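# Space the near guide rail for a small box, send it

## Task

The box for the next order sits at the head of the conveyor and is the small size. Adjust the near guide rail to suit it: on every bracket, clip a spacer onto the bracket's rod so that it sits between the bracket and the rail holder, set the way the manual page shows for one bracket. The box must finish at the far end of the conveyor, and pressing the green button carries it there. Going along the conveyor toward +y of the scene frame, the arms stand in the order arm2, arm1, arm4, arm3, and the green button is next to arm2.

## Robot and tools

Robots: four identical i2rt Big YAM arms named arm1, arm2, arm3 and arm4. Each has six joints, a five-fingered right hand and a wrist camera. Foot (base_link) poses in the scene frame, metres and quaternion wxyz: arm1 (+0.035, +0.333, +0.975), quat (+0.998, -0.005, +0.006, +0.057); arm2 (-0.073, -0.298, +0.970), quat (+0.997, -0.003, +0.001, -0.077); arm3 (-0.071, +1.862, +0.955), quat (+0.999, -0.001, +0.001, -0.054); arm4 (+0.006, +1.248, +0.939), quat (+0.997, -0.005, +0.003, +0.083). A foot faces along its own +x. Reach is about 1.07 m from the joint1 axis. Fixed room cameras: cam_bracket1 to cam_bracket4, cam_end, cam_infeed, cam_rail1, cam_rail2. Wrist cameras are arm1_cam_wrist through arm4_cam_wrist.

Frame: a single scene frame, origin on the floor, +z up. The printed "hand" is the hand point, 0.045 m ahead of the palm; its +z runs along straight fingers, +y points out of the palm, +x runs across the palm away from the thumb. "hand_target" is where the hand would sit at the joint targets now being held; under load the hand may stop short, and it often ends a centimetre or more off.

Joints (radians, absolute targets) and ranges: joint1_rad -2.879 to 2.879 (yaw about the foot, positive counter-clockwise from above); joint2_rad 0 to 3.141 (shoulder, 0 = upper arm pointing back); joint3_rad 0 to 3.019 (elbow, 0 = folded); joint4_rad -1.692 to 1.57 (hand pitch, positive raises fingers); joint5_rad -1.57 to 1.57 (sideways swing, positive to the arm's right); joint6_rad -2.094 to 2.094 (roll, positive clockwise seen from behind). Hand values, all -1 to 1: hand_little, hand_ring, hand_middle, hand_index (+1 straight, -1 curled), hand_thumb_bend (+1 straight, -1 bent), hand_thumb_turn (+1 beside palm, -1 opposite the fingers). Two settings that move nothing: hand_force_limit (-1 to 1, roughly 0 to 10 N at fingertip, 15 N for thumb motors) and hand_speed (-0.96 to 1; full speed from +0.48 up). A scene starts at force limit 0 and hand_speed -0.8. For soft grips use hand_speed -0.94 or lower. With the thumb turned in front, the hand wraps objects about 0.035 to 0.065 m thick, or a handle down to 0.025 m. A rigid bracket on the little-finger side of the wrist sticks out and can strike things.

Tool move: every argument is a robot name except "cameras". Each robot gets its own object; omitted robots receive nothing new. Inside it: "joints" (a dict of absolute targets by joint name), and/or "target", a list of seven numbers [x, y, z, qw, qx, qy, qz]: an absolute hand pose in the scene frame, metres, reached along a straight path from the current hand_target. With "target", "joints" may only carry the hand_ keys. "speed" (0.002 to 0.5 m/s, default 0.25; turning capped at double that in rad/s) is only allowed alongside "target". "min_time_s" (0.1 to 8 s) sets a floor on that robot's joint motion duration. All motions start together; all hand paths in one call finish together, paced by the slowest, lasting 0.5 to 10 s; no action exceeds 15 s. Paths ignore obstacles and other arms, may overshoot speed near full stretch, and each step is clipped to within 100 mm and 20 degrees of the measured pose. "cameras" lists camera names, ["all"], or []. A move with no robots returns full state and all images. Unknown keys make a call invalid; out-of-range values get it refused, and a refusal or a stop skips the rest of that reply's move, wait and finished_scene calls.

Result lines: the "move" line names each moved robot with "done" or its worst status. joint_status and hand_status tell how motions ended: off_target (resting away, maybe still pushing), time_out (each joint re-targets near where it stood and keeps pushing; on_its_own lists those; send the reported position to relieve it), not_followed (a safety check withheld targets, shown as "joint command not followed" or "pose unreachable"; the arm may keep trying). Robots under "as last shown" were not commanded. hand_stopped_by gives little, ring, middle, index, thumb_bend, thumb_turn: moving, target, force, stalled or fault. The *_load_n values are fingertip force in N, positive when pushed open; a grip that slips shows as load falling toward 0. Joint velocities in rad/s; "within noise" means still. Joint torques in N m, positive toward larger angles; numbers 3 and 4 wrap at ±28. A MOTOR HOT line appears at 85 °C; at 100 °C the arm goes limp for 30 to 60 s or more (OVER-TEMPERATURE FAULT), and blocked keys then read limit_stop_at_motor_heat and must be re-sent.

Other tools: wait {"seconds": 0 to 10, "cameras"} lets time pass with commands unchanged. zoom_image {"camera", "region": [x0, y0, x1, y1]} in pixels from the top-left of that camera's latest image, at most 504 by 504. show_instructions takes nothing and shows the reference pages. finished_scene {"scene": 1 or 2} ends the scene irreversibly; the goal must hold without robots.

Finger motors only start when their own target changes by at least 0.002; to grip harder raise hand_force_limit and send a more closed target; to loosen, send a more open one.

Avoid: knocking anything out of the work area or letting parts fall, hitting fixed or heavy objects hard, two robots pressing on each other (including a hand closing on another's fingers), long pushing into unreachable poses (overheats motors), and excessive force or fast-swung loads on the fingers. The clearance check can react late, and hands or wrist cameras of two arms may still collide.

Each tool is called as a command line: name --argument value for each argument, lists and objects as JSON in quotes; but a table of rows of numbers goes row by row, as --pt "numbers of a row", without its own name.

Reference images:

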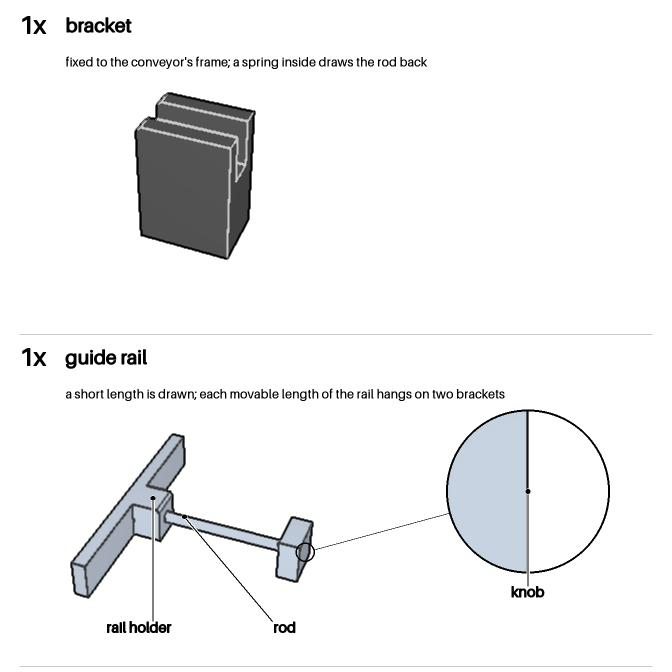

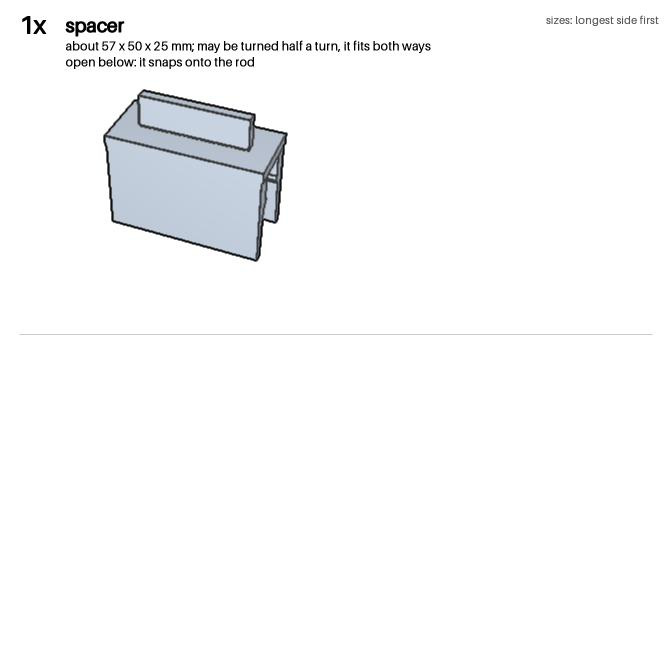

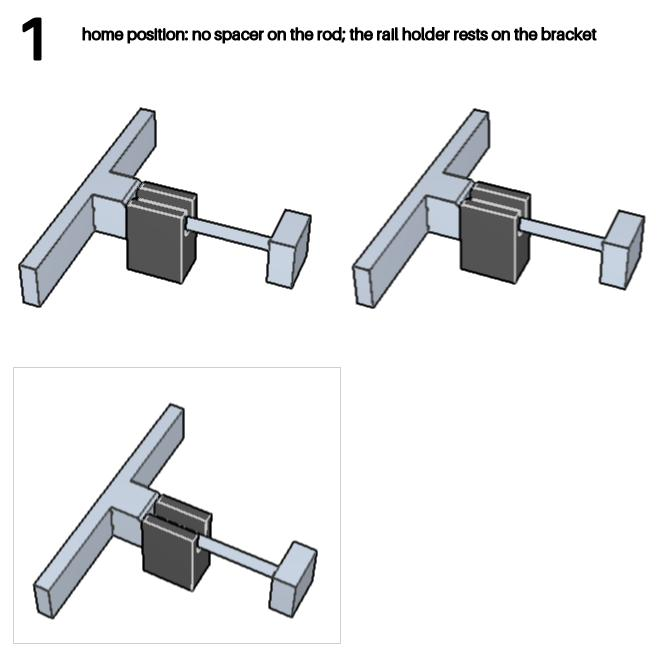

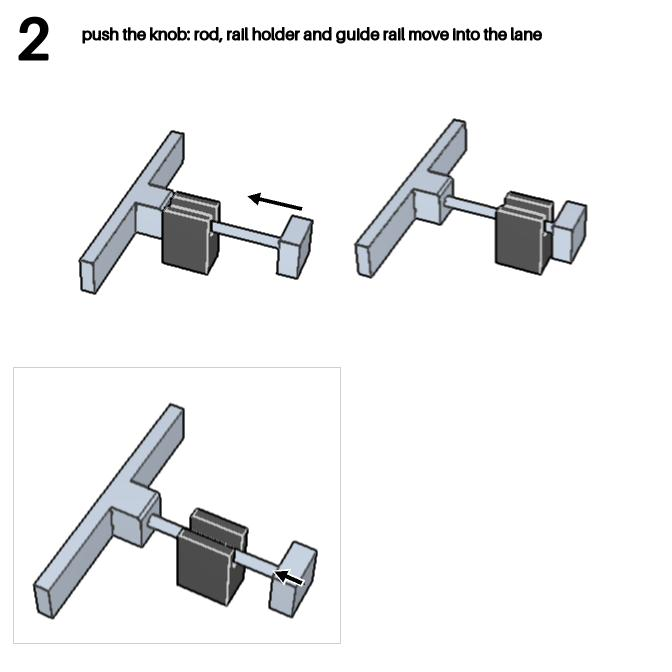

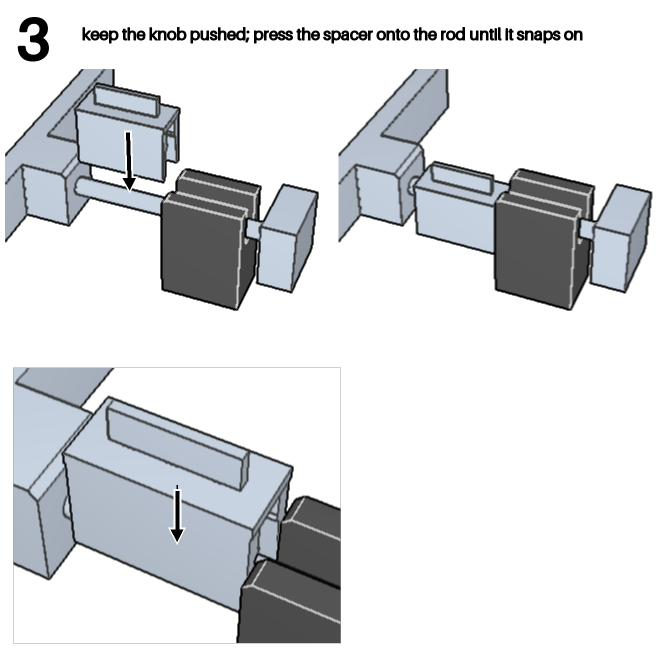

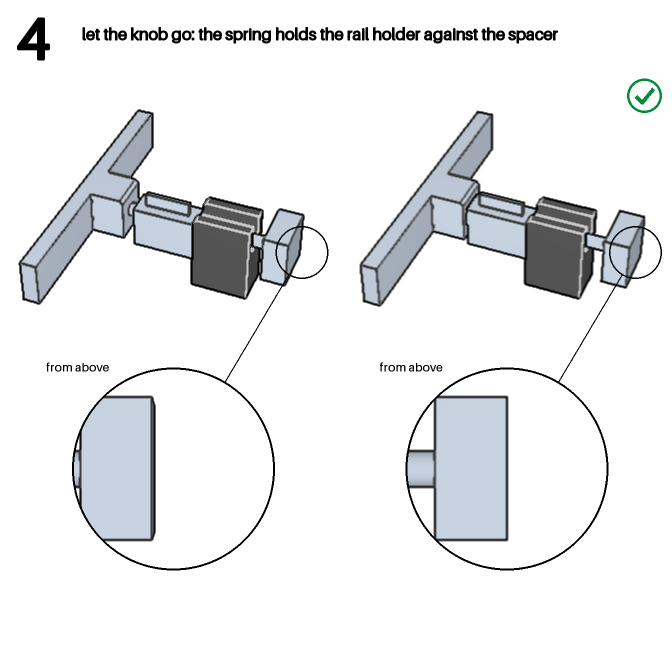

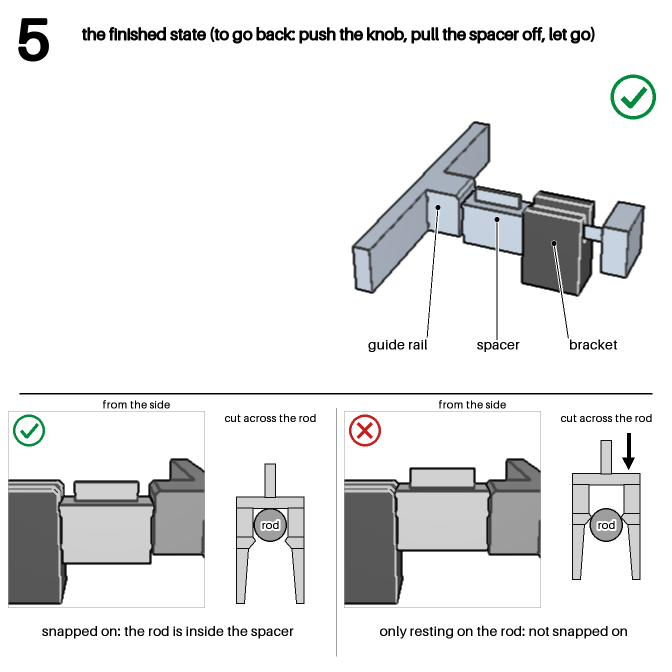

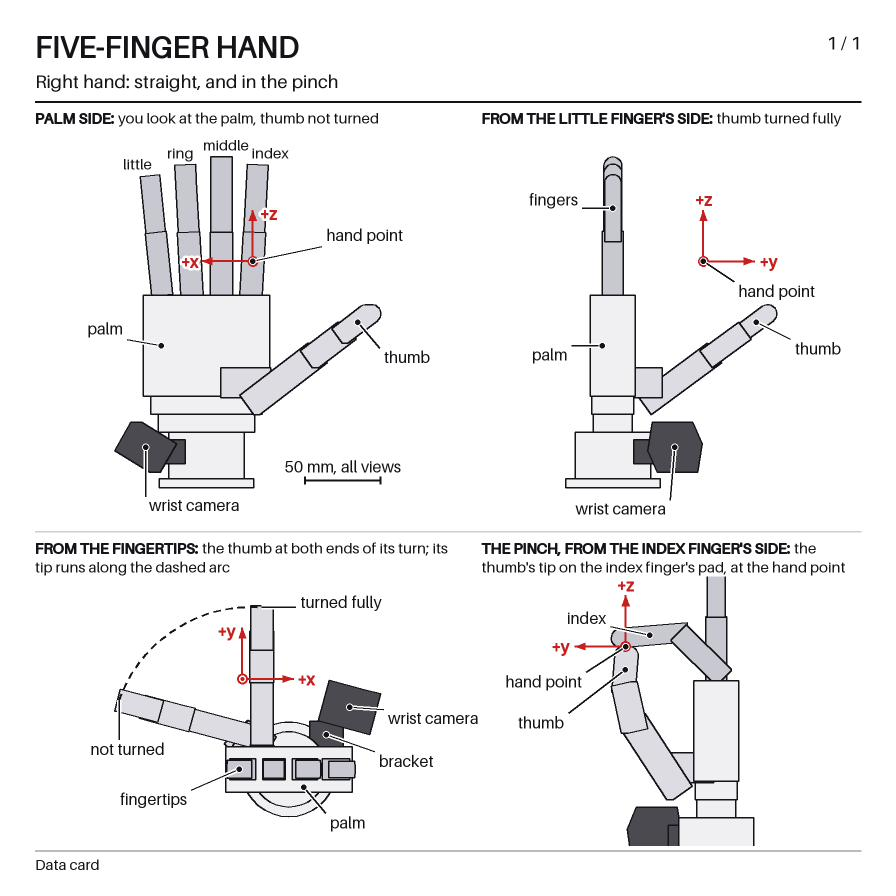

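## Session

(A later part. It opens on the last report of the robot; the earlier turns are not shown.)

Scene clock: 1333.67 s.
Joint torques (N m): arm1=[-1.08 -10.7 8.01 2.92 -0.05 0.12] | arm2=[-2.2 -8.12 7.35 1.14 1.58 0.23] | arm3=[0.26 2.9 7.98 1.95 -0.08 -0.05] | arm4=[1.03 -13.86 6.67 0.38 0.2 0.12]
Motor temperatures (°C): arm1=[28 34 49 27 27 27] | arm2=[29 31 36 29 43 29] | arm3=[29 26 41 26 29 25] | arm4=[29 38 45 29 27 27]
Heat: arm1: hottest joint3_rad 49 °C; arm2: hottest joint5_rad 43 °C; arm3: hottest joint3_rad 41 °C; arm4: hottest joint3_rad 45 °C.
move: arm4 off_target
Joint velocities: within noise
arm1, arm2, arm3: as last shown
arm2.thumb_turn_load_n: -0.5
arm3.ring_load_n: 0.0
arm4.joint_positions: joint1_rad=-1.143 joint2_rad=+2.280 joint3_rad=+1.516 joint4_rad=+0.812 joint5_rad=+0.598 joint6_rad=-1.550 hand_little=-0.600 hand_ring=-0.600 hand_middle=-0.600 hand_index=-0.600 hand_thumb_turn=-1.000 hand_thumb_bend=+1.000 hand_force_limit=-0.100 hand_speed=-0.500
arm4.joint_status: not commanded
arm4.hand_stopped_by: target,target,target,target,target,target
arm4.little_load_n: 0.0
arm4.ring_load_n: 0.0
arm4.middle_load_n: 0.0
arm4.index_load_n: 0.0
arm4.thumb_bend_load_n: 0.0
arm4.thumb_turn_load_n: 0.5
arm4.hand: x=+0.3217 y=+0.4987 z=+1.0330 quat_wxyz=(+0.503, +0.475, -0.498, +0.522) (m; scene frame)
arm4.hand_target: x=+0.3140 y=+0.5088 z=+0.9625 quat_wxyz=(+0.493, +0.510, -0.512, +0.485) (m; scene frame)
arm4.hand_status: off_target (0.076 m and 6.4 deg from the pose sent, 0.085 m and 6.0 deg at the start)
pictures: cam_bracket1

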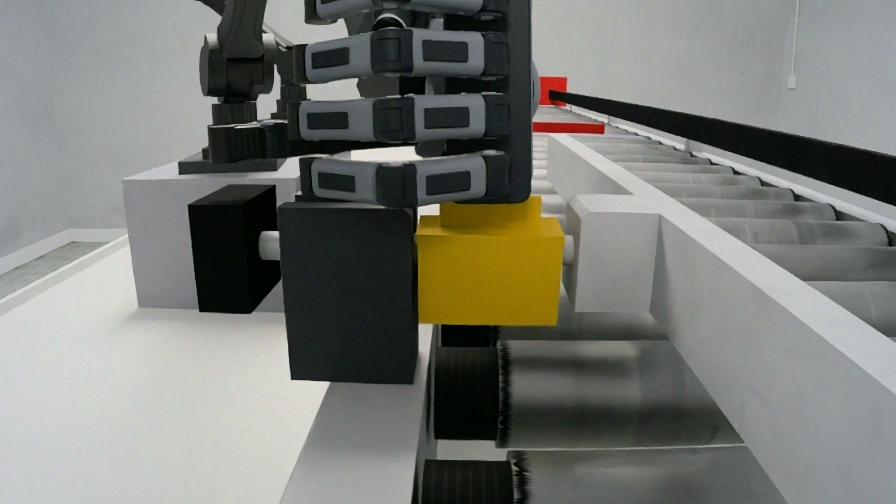

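move --arm4 '{"target":[0.3240,0.4985,1.06,0.495,0.495,-0.505,0.505],"speed":0.08}' --cameras '["cam_bracket1"]'

move --arm4 '{"target":[0.3240,0.4985,1.18,0.5,0.5,-0.5,0.5],"speed":0.15}' --cameras '["cam_bracket1","cam_bracket2","cam_rail1"]'

Scene clock: 1343.27 s.
Joint torques (N m): arm1=[-1.73 -10.34 8.14 2.82 -0.05 0.11] | arm2=[-2.26 -8.12 7.35 1.17 1.58 0.23] | arm3=[0.21 2.9 7.98 1.95 -0.08 -0.05] | arm4=[1.03 -21.95 9.68 0.66 -0.06 0.08]
Motor temperatures (°C): arm1=[28 34 49 27 27 27] | arm2=[29 31 36 29 43 29] | arm3=[29 26 41 26 29 25] | arm4=[29 38 44 29 27 27]
Heat: arm1: hottest joint3_rad 49 °C; arm2: hottest joint5_rad 43 °C; arm3: hottest joint3_rad 41 °C; arm4: hottest joint3_rad 44 °C.
move: arm4 off_target
Joint velocities: within noise
arm1, arm2, arm3: as last shown
arm1.thumb_turn_load_n: 0.0
arm2.thumb_turn_load_n: 0.0
arm4.joint_positions: joint1_rad=-1.143 joint2_rad=+2.243 joint3_rad=+1.516 joint4_rad=+0.680 joint5_rad=+0.589 joint6_rad=-1.538 hand_little=-0.600 hand_ring=-0.600 hand_middle=-0.600 hand_index=-0.600 hand_thumb_turn=-1.000 hand_thumb_bend=+1.000 hand_force_limit=-0.100 hand_speed=-0.500
arm4.joint_status: not commanded
arm4.hand_stopped_by: target,target,target,target,target,target
arm4.little_load_n: 0.0
arm4.ring_load_n: 0.0
arm4.middle_load_n: 0.0
arm4.index_load_n: 0.0
arm4.thumb_bend_load_n: 0.0
arm4.thumb_turn_load_n: 0.0
arm4.hand: x=+0.3224 y=+0.5004 z=+1.0342 quat_wxyz=(+0.492, +0.507, -0.506, +0.495) (m; scene frame)
arm4.hand_target: x=+0.3259 y=+0.4983 z=+1.0558 quat_wxyz=(+0.489, +0.499, -0.506, +0.506) (m; scene frame)
arm4.hand_status: off_target (0.026 m and 1.9 deg from the pose sent, 0.027 m and 3.2 deg at the start)
pictures: cam_bracket1

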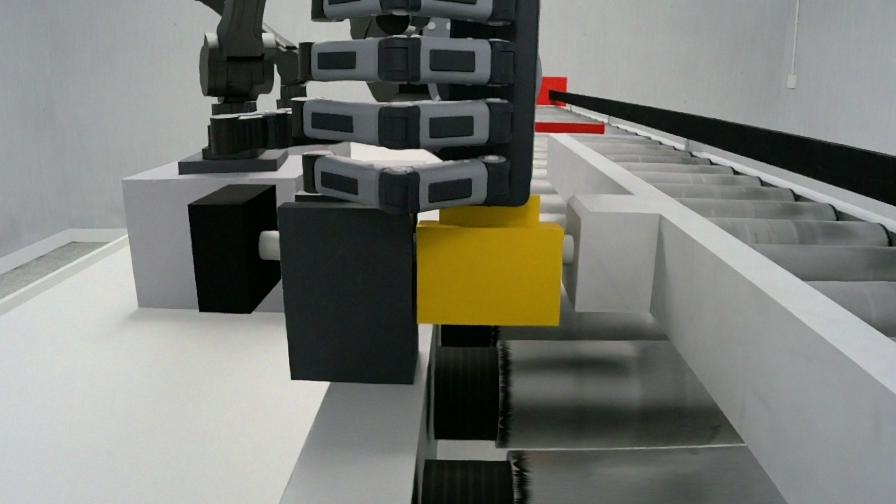

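Scene clock: 1344.80 s.
Joint torques (N m): arm1=[-1.55 -10.29 8.06 2.85 -0.07 0.15] | arm2=[-2.2 -8.06 7.35 1.17 1.58 0.23] | arm3=[0.21 2.9 7.98 1.98 -0.07 -0.05] | arm4=[1.08 -21.07 14.86 0.83 0.31 -0.2]
Motor temperatures (°C): arm1=[28 34 49 27 27 27] | arm2=[29 31 36 29 43 29] | arm3=[29 26 41 26 29 25] | arm4=[29 38 45 29 27 27]
Heat: arm1: hottest joint3_rad 49 °C; arm2: hottest joint5_rad 43 °C; arm3: hottest joint3_rad 41 °C; arm4: hottest joint3_rad 45 °C.
move: arm4 off_target
Joint velocities: within noise
arm1, arm2, arm3: as last shown
arm2.ring_load_n: 0.5
arm2.thumb_turn_load_n: -0.5
arm3.index_load_n: -0.5
arm4.joint_positions: joint1_rad=-1.143 joint2_rad=+2.071 joint3_rad=+1.536 joint4_rad=+0.456 joint5_rad=+0.589 joint6_rad=-1.538 hand_little=-0.600 hand_ring=-0.600 hand_middle=-0.600 hand_index=-0.600 hand_thumb_turn=-1.000 hand_thumb_bend=+1.000 hand_force_limit=-0.100 hand_speed=-0.500
arm4.joint_status: not commanded
arm4.hand_stopped_by: target,target,target,target,target,target
arm4.little_load_n: 0.0
arm4.ring_load_n: 0.0
arm4.middle_load_n: 0.0
arm4.index_load_n: 0.0
arm4.thumb_bend_load_n: 0.0
arm4.thumb_turn_load_n: 0.0
arm4.hand: x=+0.3195 y=+0.5065 z=+1.1324 quat_wxyz=(+0.489, +0.518, -0.508, +0.483) (m; scene frame)
arm4.hand_target: x=+0.3237 y=+0.4994 z=+1.1792 quat_wxyz=(+0.500, +0.500, -0.500, +0.500) (m; scene frame)
arm4.hand_status: off_target (0.048 m and 3.3 deg from the pose sent, 0.146 m and 1.6 deg at the start)
pictures: cam_bracket1, cam_bracket2, cam_rail1

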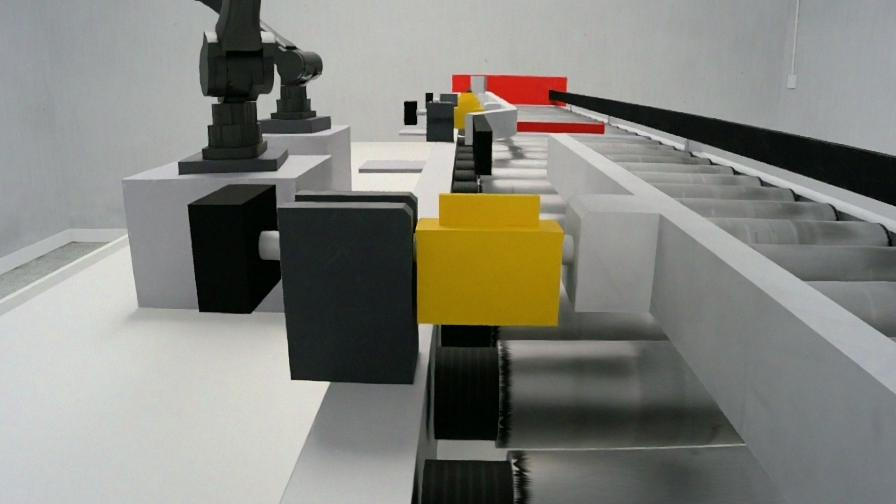

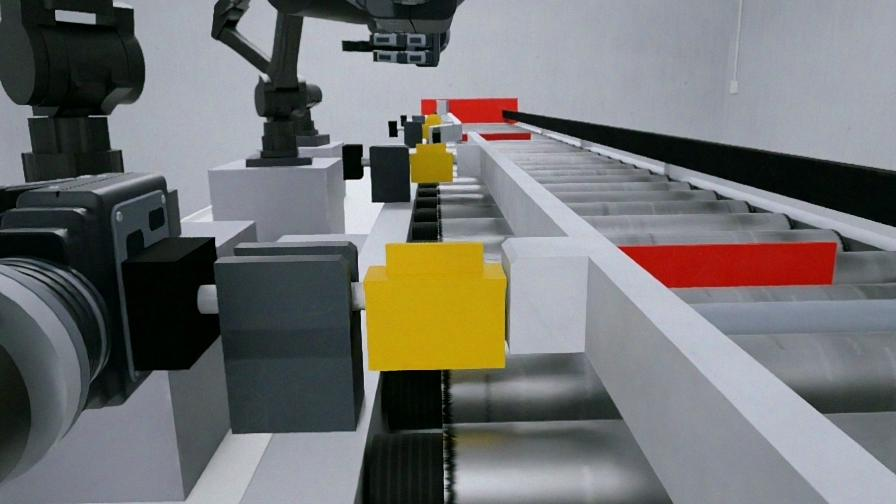

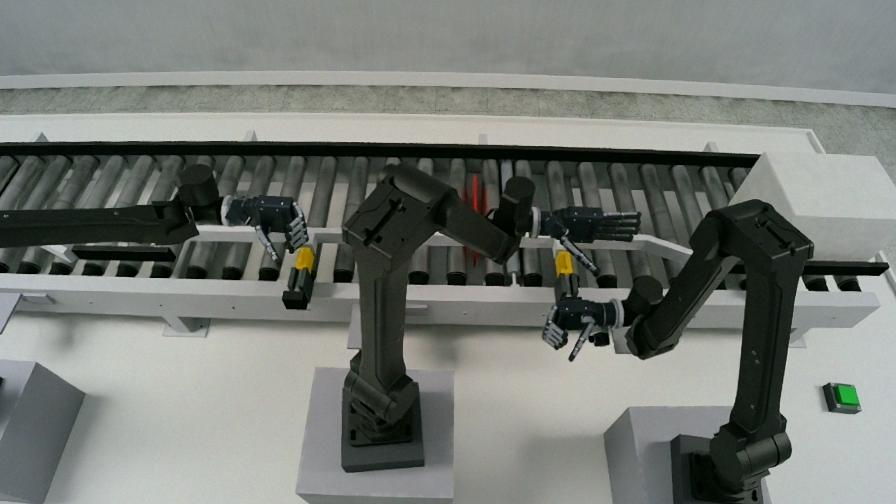

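move --arm2 '{"target":[0.13,0.0085,1.029,0.5,-0.5,0.5,0.5],"speed":0.04}' --arm1 '{"joints":{"joint2_rad":0.7,"joint3_rad":1.3,"joint4_rad":-0.6,"joint5_rad":0.0},"min_time_s":5}' --arm4 '{"joints":{"joint2_rad":0.7,"joint3_rad":1.3,"joint4_rad":-0.8,"joint5_rad":0.0},"min_time_s":5}' --cameras '["cam_bracket1","cam_bracket2","cam_rail1"]'

Scene clock: 1357.53 s.
Joint torques (N m): arm1=[-1.03 -0.09 11.59 1.73 -0.15 0.15] | arm2=[1.67 -7.94 0.32 1.87 0.05 -0.22] | arm3=[0.26 2.84 7.99 1.95 -0.08 -0.05] | arm4=[1.26 -0.03 9.89 0.98 -0.15 -0.2]
Motor temperatures (°C): arm1=[28 34 51 27 27 27] | arm2=[29 31 36 29 42 29] | arm3=[29 26 42 26 29 25] | arm4=[29 38 47 29 27 27]
Heat: arm1: hottest joint3_rad 51 °C; arm2: hottest joint5_rad 42 °C; arm3: hottest joint3_rad 42 °C; arm4: hottest joint3_rad 47 °C.
move: arm1 done; arm2 off_target; arm4 done
Joint velocities: within noise
arm1.joint_positions: joint1_rad=-0.722 joint2_rad=+0.699 joint3_rad=+1.248 joint4_rad=-0.587 joint5_rad=+0.003 joint6_rad=-1.544 hand_little=+1.000 hand_ring=+1.000 hand_middle=+1.000 hand_index=+1.000 hand_thumb_turn=-1.000 hand_thumb_bend=+1.000 hand_force_limit=+0.000 hand_speed=-0.500
arm1.joint_status: all done
arm1.hand_stopped_by: target,target,target,target,target,target
arm1.little_load_n: 0.0
arm1.ring_load_n: 0.0
arm1.middle_load_n: 0.0
arm1.index_load_n: 0.0
arm1.thumb_bend_load_n: 0.0
arm1.thumb_turn_load_n: 0.5
arm1.hand: x=+0.3091 y=+0.0787 z=+1.5577 quat_wxyz=(+0.205, +0.687, -0.221, +0.661) (m; scene frame)
arm1.hand_target: x=+0.2989 y=+0.0825 z=+1.5846 quat_wxyz=(+0.210, +0.672, -0.221, +0.674) (m; scene frame)
arm1.hand_status: not commanded
arm2.joint_positions: joint1_rad=+0.534 joint2_rad=+2.082 joint3_rad=+0.379 joint4_rad=+1.537 joint5_rad=-1.177 joint6_rad=+1.446 hand_little=-0.700 hand_ring=-0.700 hand_middle=-0.700 hand_index=-0.700 hand_thumb_turn=-1.000 hand_thumb_bend=+1.000 hand_force_limit=+0.000 hand_speed=-0.800
arm2.joint_status: not commanded
arm2.hand_stopped_by: target,target,target,target,target,target
arm2.little_load_n: 0.0
arm2.ring_load_n: 0.0
arm2.middle_load_n: 0.0
arm2.index_load_n: 0.0
arm2.thumb_bend_load_n: 0.0
arm2.thumb_turn_load_n: 0.0
arm2.hand: x=+0.1384 y=+0.0051 z=+1.0249 quat_wxyz=(-0.477, +0.506, -0.527, -0.488) (m; scene frame)
arm2.hand_target: x=+0.1353 y=+0.0070 z=+1.0290 quat_wxyz=(-0.487, +0.515, -0.515, -0.482) (m; scene frame)
arm2.hand_status: off_target (0.010 m and 4.4 deg from the pose sent, 0.053 m and 5.1 deg at the start; a joint's target at an end of its range on 121 of 125 steps)
arm3.joint_positions: joint1_rad=-0.183 joint2_rad=+0.625 joint3_rad=+1.366 joint4_rad=-1.295 joint5_rad=-0.032 joint6_rad=-1.282 hand_little=+1.000 hand_ring=+1.000 hand_middle=+1.000 hand_index=+1.000 hand_thumb_turn=+1.000 hand_thumb_bend=+1.000 hand_force_limit=+0.000 hand_speed=-0.800
arm3.joint_status: not commanded
arm3.hand_stopped_by: target,target,target,target,target,target
arm3.little_load_n: 0.0
arm3.ring_load_n: 0.0
arm3.middle_load_n: 0.0
arm3.index_load_n: 0.0
arm3.thumb_bend_load_n: 0.0
arm3.thumb_turn_load_n: 0.0
arm3.hand: x=+0.1497 y=+1.7528 z=+1.4379 quat_wxyz=(-0.013, +0.840, -0.241, +0.485) (m; scene frame)
arm3.hand_target: x=+0.1486 y=+1.7531 z=+1.4470 quat_wxyz=(-0.012, +0.835, -0.240, +0.494) (m; scene frame)
arm3.hand_status: not commanded
arm4.joint_positions: joint1_rad=-1.143 joint2_rad=+0.699 joint3_rad=+1.300 joint4_rad=-0.788 joint5_rad=+0.006 joint6_rad=-1.538 hand_little=-0.600 hand_ring=-0.600 hand_middle=-0.600 hand_index=-0.600 hand_thumb_turn=-1.000 hand_thumb_bend=+1.000 hand_force_limit=-0.100 hand_speed=-0.500
arm4.joint_status: all done
arm4.hand_stopped_by: target,target,target,target,target,target
arm4.little_load_n: 0.0
arm4.ring_load_n: 0.0
arm4.middle_load_n: 0.0
arm4.index_load_n: 0.0
arm4.thumb_bend_load_n: 0.0
arm4.thumb_turn_load_n: 0.0
arm4.hand: x=+0.1532 y=+0.9324 z=+1.5024 quat_wxyz=(+0.297, +0.673, -0.370, +0.568) (m; scene frame)
arm4.hand_target: x=+0.1532 y=+0.9332 z=+1.5010 quat_wxyz=(+0.299, +0.680, -0.363, +0.562) (m; scene frame)
arm4.hand_status: not commanded
pictures: cam_bracket1, cam_bracket2, cam_rail1

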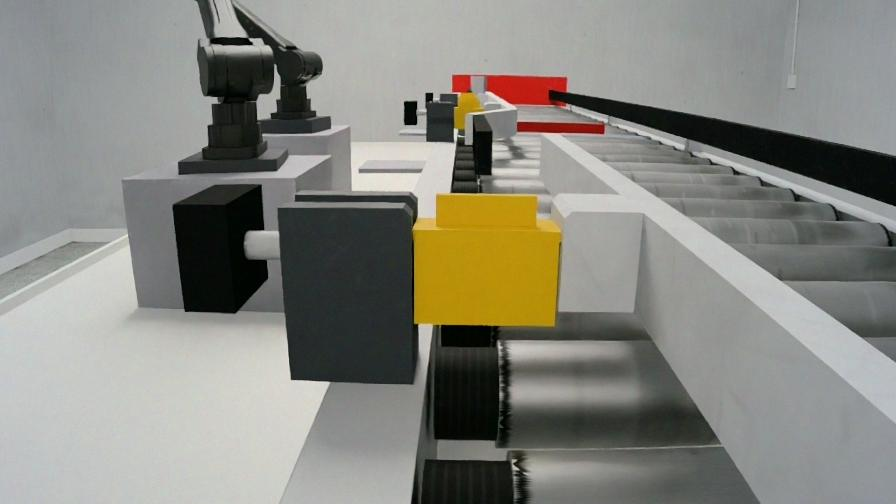

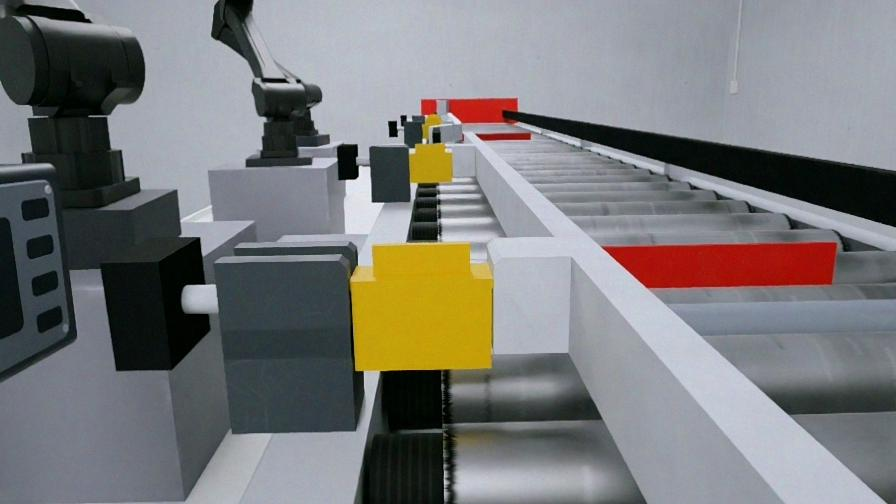

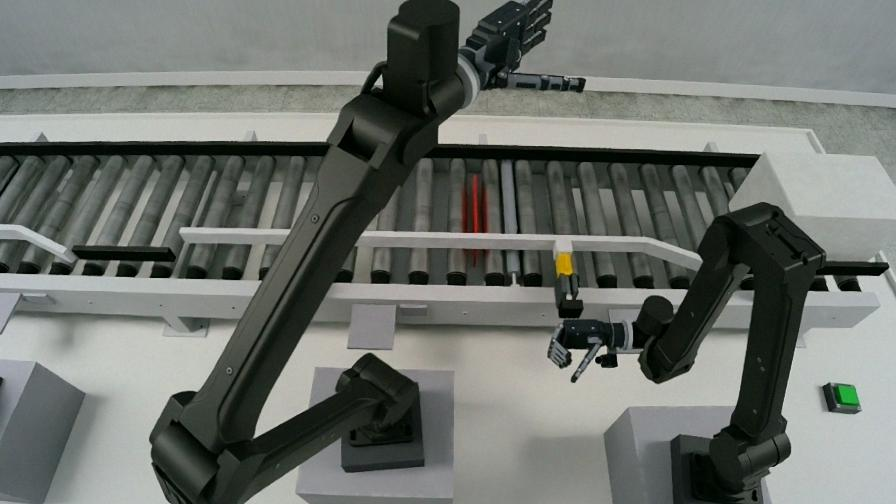

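move --arm2 '{"joints":{"joint1_rad":-0.2,"joint2_rad":0.9,"joint3_rad":1.2,"joint4_rad":-1.0,"joint5_rad":0.0,"joint6_rad":-1.3},"min_time_s":6}' --cameras '["arm2_cam_wrist","cam_infeed","cam_rail1"]'

Scene clock: 1368.23 s.
Joint torques (N m): arm1=[-1.08 -0.09 11.56 1.78 -0.14 0.11] | arm2=[0.21 -1.49 12.19 1.02 0.16 -0.33] | arm3=[0.26 2.9 7.98 1.95 -0.07 -0.05] | arm4=[1.26 -0.15 9.92 1.01 -0.15 -0.2]
Motor temperatures (°C): arm1=[28 34 55 27 27 27] | arm2=[29 31 38 29 43 29] | arm3=[29 26 42 26 29 25] | arm4=[29 37 46 29 27 27]
Heat: arm1: hottest joint3_rad 55 °C; arm2: hottest joint5_rad 43 °C; arm3: hottest joint3_rad 42 °C; arm4: hottest joint3_rad 46 °C.
move: arm2 done
Joint velocities: within noise
arm1, arm3, arm4: as last shown
arm2.joint_positions: joint1_rad=-0.196 joint2_rad=+0.897 joint3_rad=+1.146 joint4_rad=-0.986 joint5_rad=-0.013 joint6_rad=-1.272 hand_little=-0.700 hand_ring=-0.700 hand_middle=-0.700 hand_index=-0.700 hand_thumb_turn=-1.000 hand_thumb_bend=+1.000 hand_force_limit=+0.000 hand_speed=-0.800
arm2.joint_status: all done
arm2.hand_stopped_by: target,target,target,target,target,target
arm2.little_load_n: 0.0
arm2.ring_load_n: 0.0
arm2.middle_load_n: 0.0
arm2.index_load_n: 0.0
arm2.thumb_bend_load_n: 0.0
arm2.thumb_turn_load_n: 0.0
arm2.hand: x=+0.2656 y=-0.4692 z=+1.3176 quat_wxyz=(+0.007, +0.868, -0.288, +0.404) (m; scene frame)
arm2.hand_target: x=+0.2669 y=-0.4740 z=+1.3438 quat_wxyz=(+0.014, +0.862, -0.282, +0.421) (m; scene frame)
arm2.hand_status: not commanded
arm4.thumb_turn_load_n: 0.5
pictures: arm2_cam_wrist, cam_infeed, cam_rail1

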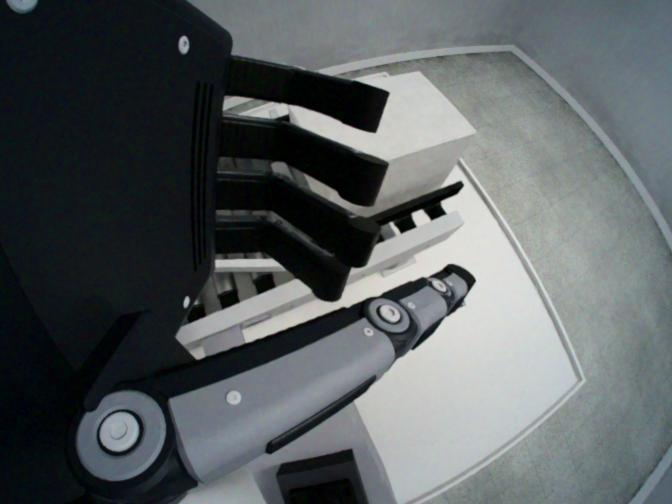

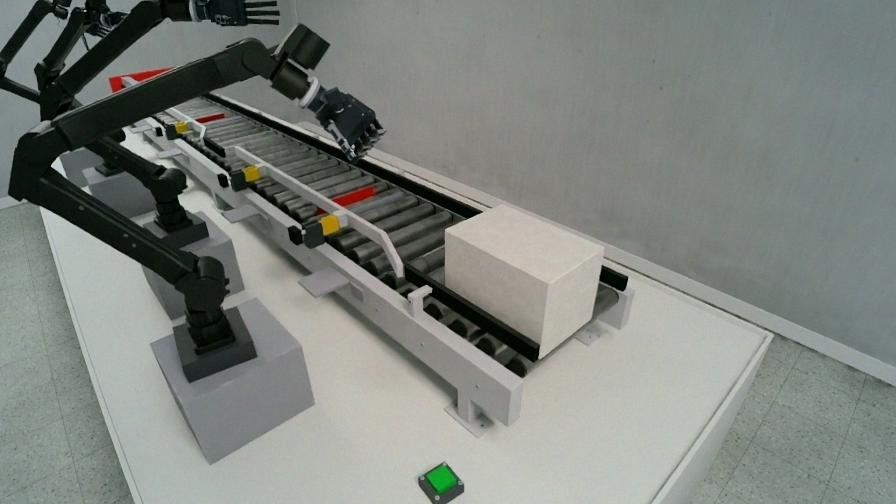

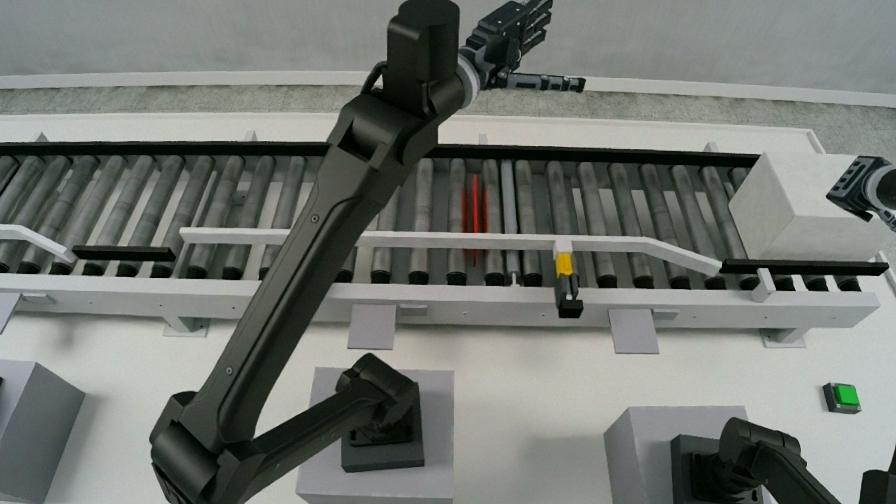

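move --arm2 '{"target":[0.12,-0.56,1.10,0,0.893,-0.450,0],"speed":0.2,"joints":{"hand_little":-1,"hand_ring":-1,"hand_middle":-1,"hand_index":-1,"hand_thumb_turn":1.0,"hand_speed":0}}' --arm1 '{"joints":{"joint3_rad":0.6},"min_time_s":4}' --cameras '["arm2_cam_wrist","cam_infeed","cam_rail1"]'

Scene clock: 1387.77 s.
Joint torques (N m): arm1=[-0.73 -1.38 8.29 1.25 -0.09 0.16] | arm2=[0.38 -5.83 7.75 -0.18 0.15 -0.27] | arm3=[0.26 2.9 7.98 1.95 -0.07 -0.05] | arm4=[1.26 0.03 9.88 0.99 -0.15 -0.19]
Motor temperatures (°C): arm1=[28 34 58 27 27 27] | arm2=[29 30 43 29 40 29] | arm3=[29 26 42 26 29 25] | arm4=[29 35 45 29 27 27]
Heat: arm1: hottest joint3_rad 58 °C; arm2: hottest joint3_rad 43 °C; arm3: hottest joint3_rad 42 °C; arm4: hottest joint3_rad 45 °C.
move: arm1 done; arm2 done
Joint velocities: within noise
arm1.joint_positions: joint1_rad=-0.722 joint2_rad=+0.700 joint3_rad=+0.608 joint4_rad=-0.587 joint5_rad=+0.003 joint6_rad=-1.544 hand_little=+1.000 hand_ring=+1.000 hand_middle=+1.000 hand_index=+1.000 hand_thumb_turn=-1.000 hand_thumb_bend=+1.000 hand_force_limit=+0.000 hand_speed=-0.500
arm1.joint_status: all done
arm1.hand_stopped_by: target,target,target,target,target,target
arm1.little_load_n: 0.0
arm1.ring_load_n: 0.0
arm1.middle_load_n: 0.0
arm1.index_load_n: 0.0
arm1.thumb_bend_load_n: 0.0
arm1.thumb_turn_load_n: 0.5
arm1.hand: x=+0.2853 y=+0.0881 z=+1.1727 quat_wxyz=(+0.131, +0.859, -0.280, +0.409) (m; scene frame)
arm1.hand_target: x=+0.2791 y=+0.0887 z=+1.1663 quat_wxyz=(+0.129, +0.861, -0.287, +0.401) (m; scene frame)
arm1.hand_status: not commanded
arm2.joint_positions: joint1_rad=-0.613 joint2_rad=+1.324 joint3_rad=+1.010 joint4_rad=-1.257 joint5_rad=-0.014 joint6_rad=-1.390 hand_little=-1.000 hand_ring=-1.000 hand_middle=-1.000 hand_index=-1.000 hand_thumb_turn=+1.000 hand_thumb_bend=+1.000 hand_force_limit=+0.000 hand_speed=+0.000
arm2.joint_status: all done
arm2.hand_stopped_by: target,target,target,target,target,target
arm2.little_load_n: 0.0
arm2.ring_load_n: 0.0
arm2.middle_load_n: 0.0
arm2.index_load_n: 0.0
arm2.thumb_bend_load_n: 0.0
arm2.thumb_turn_load_n: 0.0
arm2.hand: x=+0.1199 y=-0.5547 z=+1.0987 quat_wxyz=(-0.004, +0.890, -0.457, +0.002) (m; scene frame)
arm2.hand_target: x=+0.1177 y=-0.5567 z=+1.1033 quat_wxyz=(-0.003, +0.892, -0.453, +0.002) (m; scene frame)
arm2.hand_status: done (0.005 m and 1.0 deg from the pose sent, 0.277 m and 50.4 deg at the start)
arm3, arm4: as last shown
arm4.thumb_turn_load_n: 0.0
pictures: arm2_cam_wrist, cam_infeed, cam_rail1

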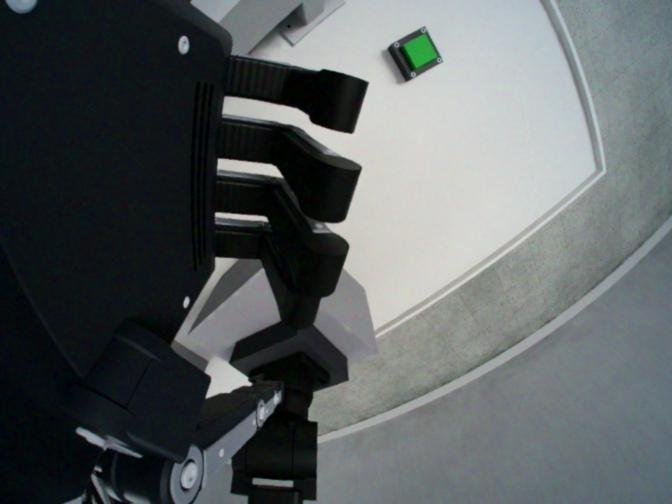

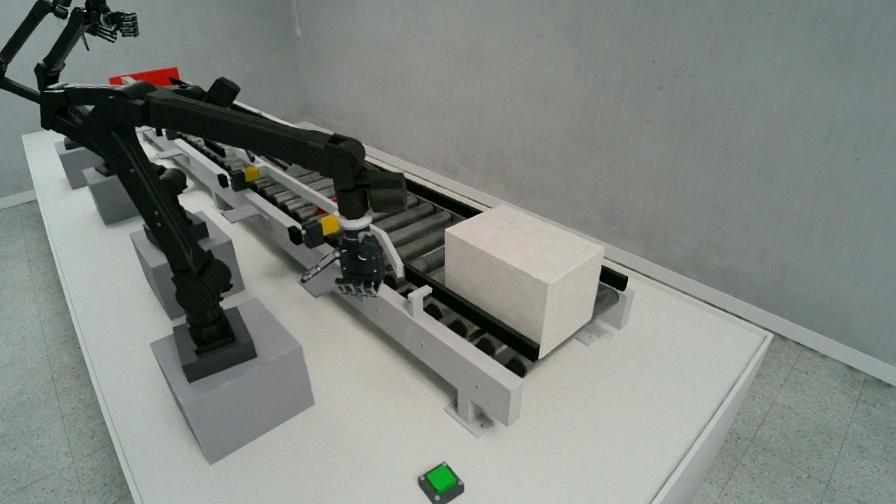

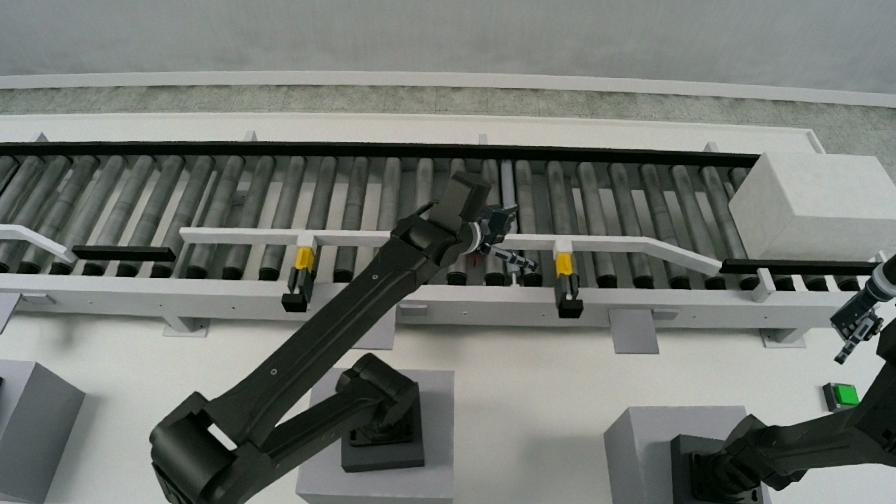

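move --arm2 '{"target":[0.15,-0.70,1.05,0,0.893,-0.450,0],"speed":0.2}' --cameras '["arm2_cam_wrist","cam_infeed","cam_rail1"]'

Scene clock: 1397.30 s.
Joint torques (N m): arm1=[-1.73 -1.55 8.38 1.43 -0.12 0.14] | arm2=[0.5 -10.05 10.14 0.62 0.13 -0.27] | arm3=[0.26 2.9 7.98 1.95 -0.08 -0.05] | arm4=[1.2 -0.03 9.91 0.98 -0.15 -0.19]
Motor temperatures (°C): arm1=[28 33 57 27 27 27] | arm2=[29 31 42 29 39 29] | arm3=[29 26 42 26 29 25] | arm4=[29 34 44 29 27 27]
Heat: arm1: hottest joint3_rad 57 °C; arm2: hottest joint3_rad 42 °C; arm3: hottest joint3_rad 42 °C; arm4: hottest joint3_rad 44 °C.
move: arm2 off_target
Joint velocities: within noise
arm1, arm3, arm4: as last shown
arm1.little_load_n: -0.5
arm2.joint_positions: joint1_rad=-0.776 joint2_rad=+1.700 joint3_rad=+1.237 joint4_rad=-1.172 joint5_rad=-0.010 joint6_rad=-1.557 hand_little=-1.000 hand_ring=-1.000 hand_middle=-1.000 hand_index=-1.000 hand_thumb_turn=+1.000 hand_thumb_bend=+1.000 hand_force_limit=+0.000 hand_speed=+0.000
arm2.joint_status: not commanded
arm2.hand_stopped_by: target,target,target,target,target,target
arm2.little_load_n: 0.0
arm2.ring_load_n: 0.0
arm2.middle_load_n: 0.0
arm2.index_load_n: 0.0
arm2.thumb_bend_load_n: 0.0
arm2.thumb_turn_load_n: 0.0
arm2.hand: x=+0.1381 y=-0.6784 z=+1.0325 quat_wxyz=(-0.015, +0.890, -0.455, -0.027) (m; scene frame)
arm2.hand_target: x=+0.1496 y=-0.6981 z=+1.0490 quat_wxyz=(-0.001, +0.893, -0.449, +0.001) (m; scene frame)
arm2.hand_status: off_target (0.030 m and 3.6 deg from the pose sent, 0.156 m and 1.0 deg at the start)
arm4.thumb_bend_load_n: 0.5
arm4.thumb_turn_load_n: 0.5
pictures: arm2_cam_wrist, cam_infeed, cam_rail1

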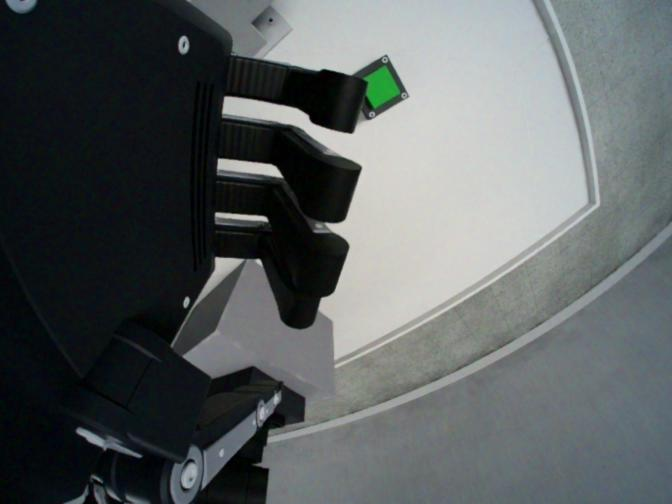

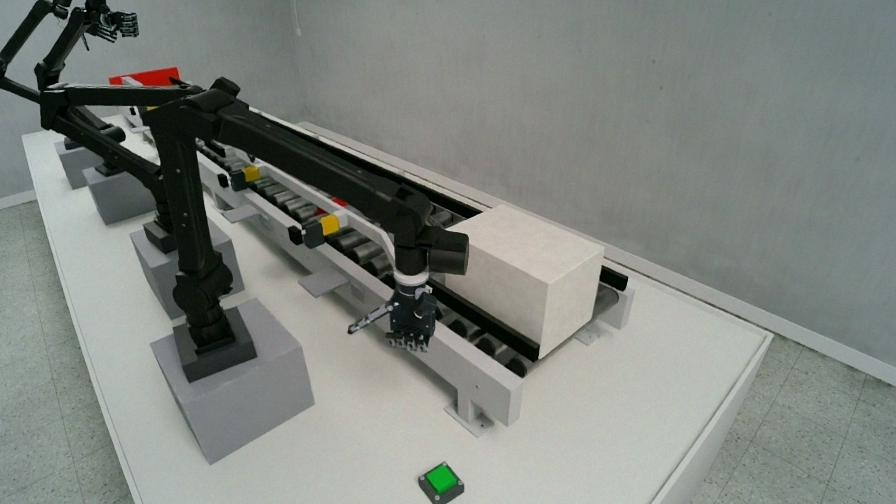

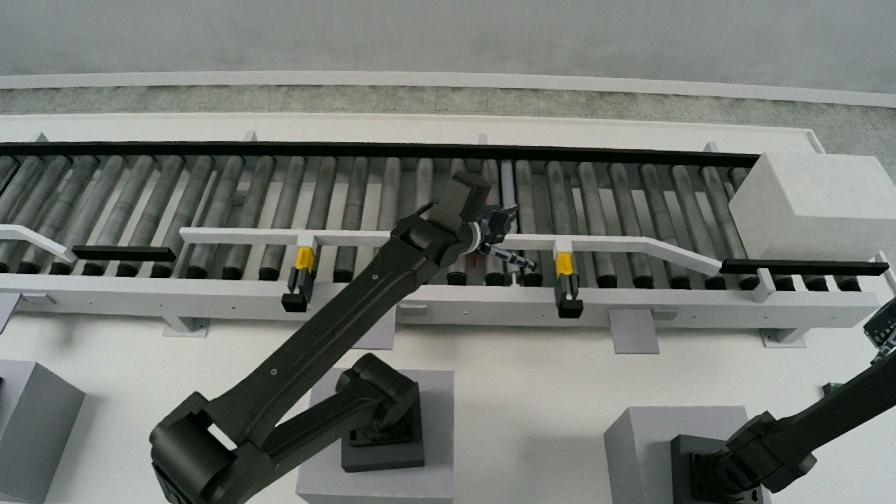

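move --arm2 '{"target":[0.138,-0.790,0.92,0,0.893,-0.450,0],"speed":0.2}' --cameras '["arm2_cam_wrist","cam_infeed"]'

Scene clock: 1409.33 s.
Joint torques (N m): arm1=[-1.44 -0.91 8.2 1.37 -0.1 0.11] | arm2=[0.15 -12.81 9.05 0.8 0.14 -0.27] | arm3=[0.21 2.9 7.99 1.95 -0.07 -0.05] | arm4=[1.14 -0.15 9.88 0.98 -0.14 -0.2]
Motor temperatures (°C): arm1=[28 33 56 27 27 27] | arm2=[29 31 43 29 39 29] | arm3=[29 26 42 26 29 25] | arm4=[29 34 44 29 27 27]
Heat: arm1: hottest joint3_rad 56 °C; arm2: hottest joint3_rad 43 °C; arm3: hottest joint3_rad 42 °C; arm4: hottest joint3_rad 44 °C.
move: arm2 off_target
Joint velocities: within noise
arm1, arm3, arm4: as last shown
arm1.little_load_n: 0.0
arm2.joint_positions: joint1_rad=-0.889 joint2_rad=+2.023 joint3_rad=+1.336 joint4_rad=-0.951 joint5_rad=-0.010 joint6_rad=-1.674 hand_little=-1.000 hand_ring=-1.000 hand_middle=-1.000 hand_index=-1.000 hand_thumb_turn=+1.000 hand_thumb_bend=+1.000 hand_force_limit=+0.000 hand_speed=+0.000
arm2.joint_status: not commanded
arm2.hand_stopped_by: target,target,target,target,target,target
arm2.little_load_n: 0.0
arm2.ring_load_n: 0.5
arm2.middle_load_n: 0.0
arm2.index_load_n: 0.0
arm2.thumb_bend_load_n: 0.0
arm2.thumb_turn_load_n: 0.0
arm2.hand: x=+0.1259 y=-0.7631 z=+0.9051 quat_wxyz=(-0.019, +0.891, -0.453, -0.026) (m; scene frame)
arm2.hand_target: x=+0.1361 y=-0.7882 z=+0.9202 quat_wxyz=(-0.001, +0.894, -0.449, +0.001) (m; scene frame)
arm2.hand_status: off_target (0.033 m and 3.7 deg from the pose sent, 0.159 m and 3.6 deg at the start)
arm4.thumb_bend_load_n: 0.0
arm4.thumb_turn_load_n: 0.0
pictures: arm2_cam_wrist, cam_infeed

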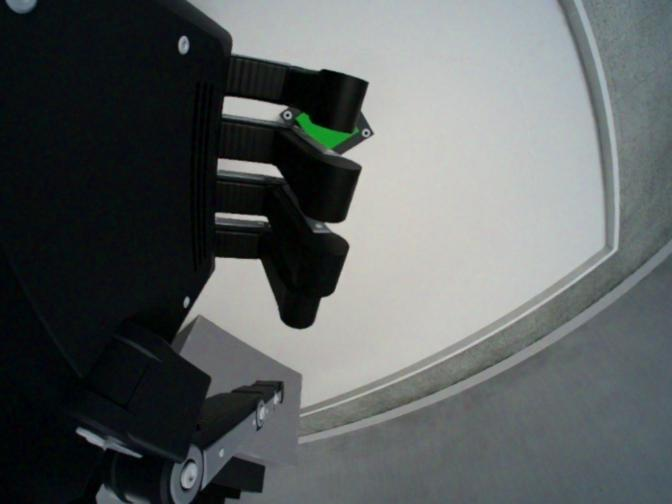

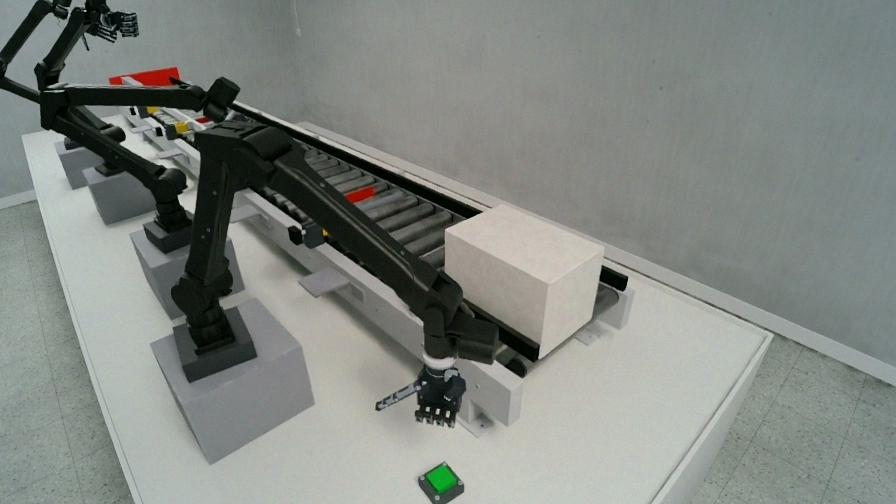

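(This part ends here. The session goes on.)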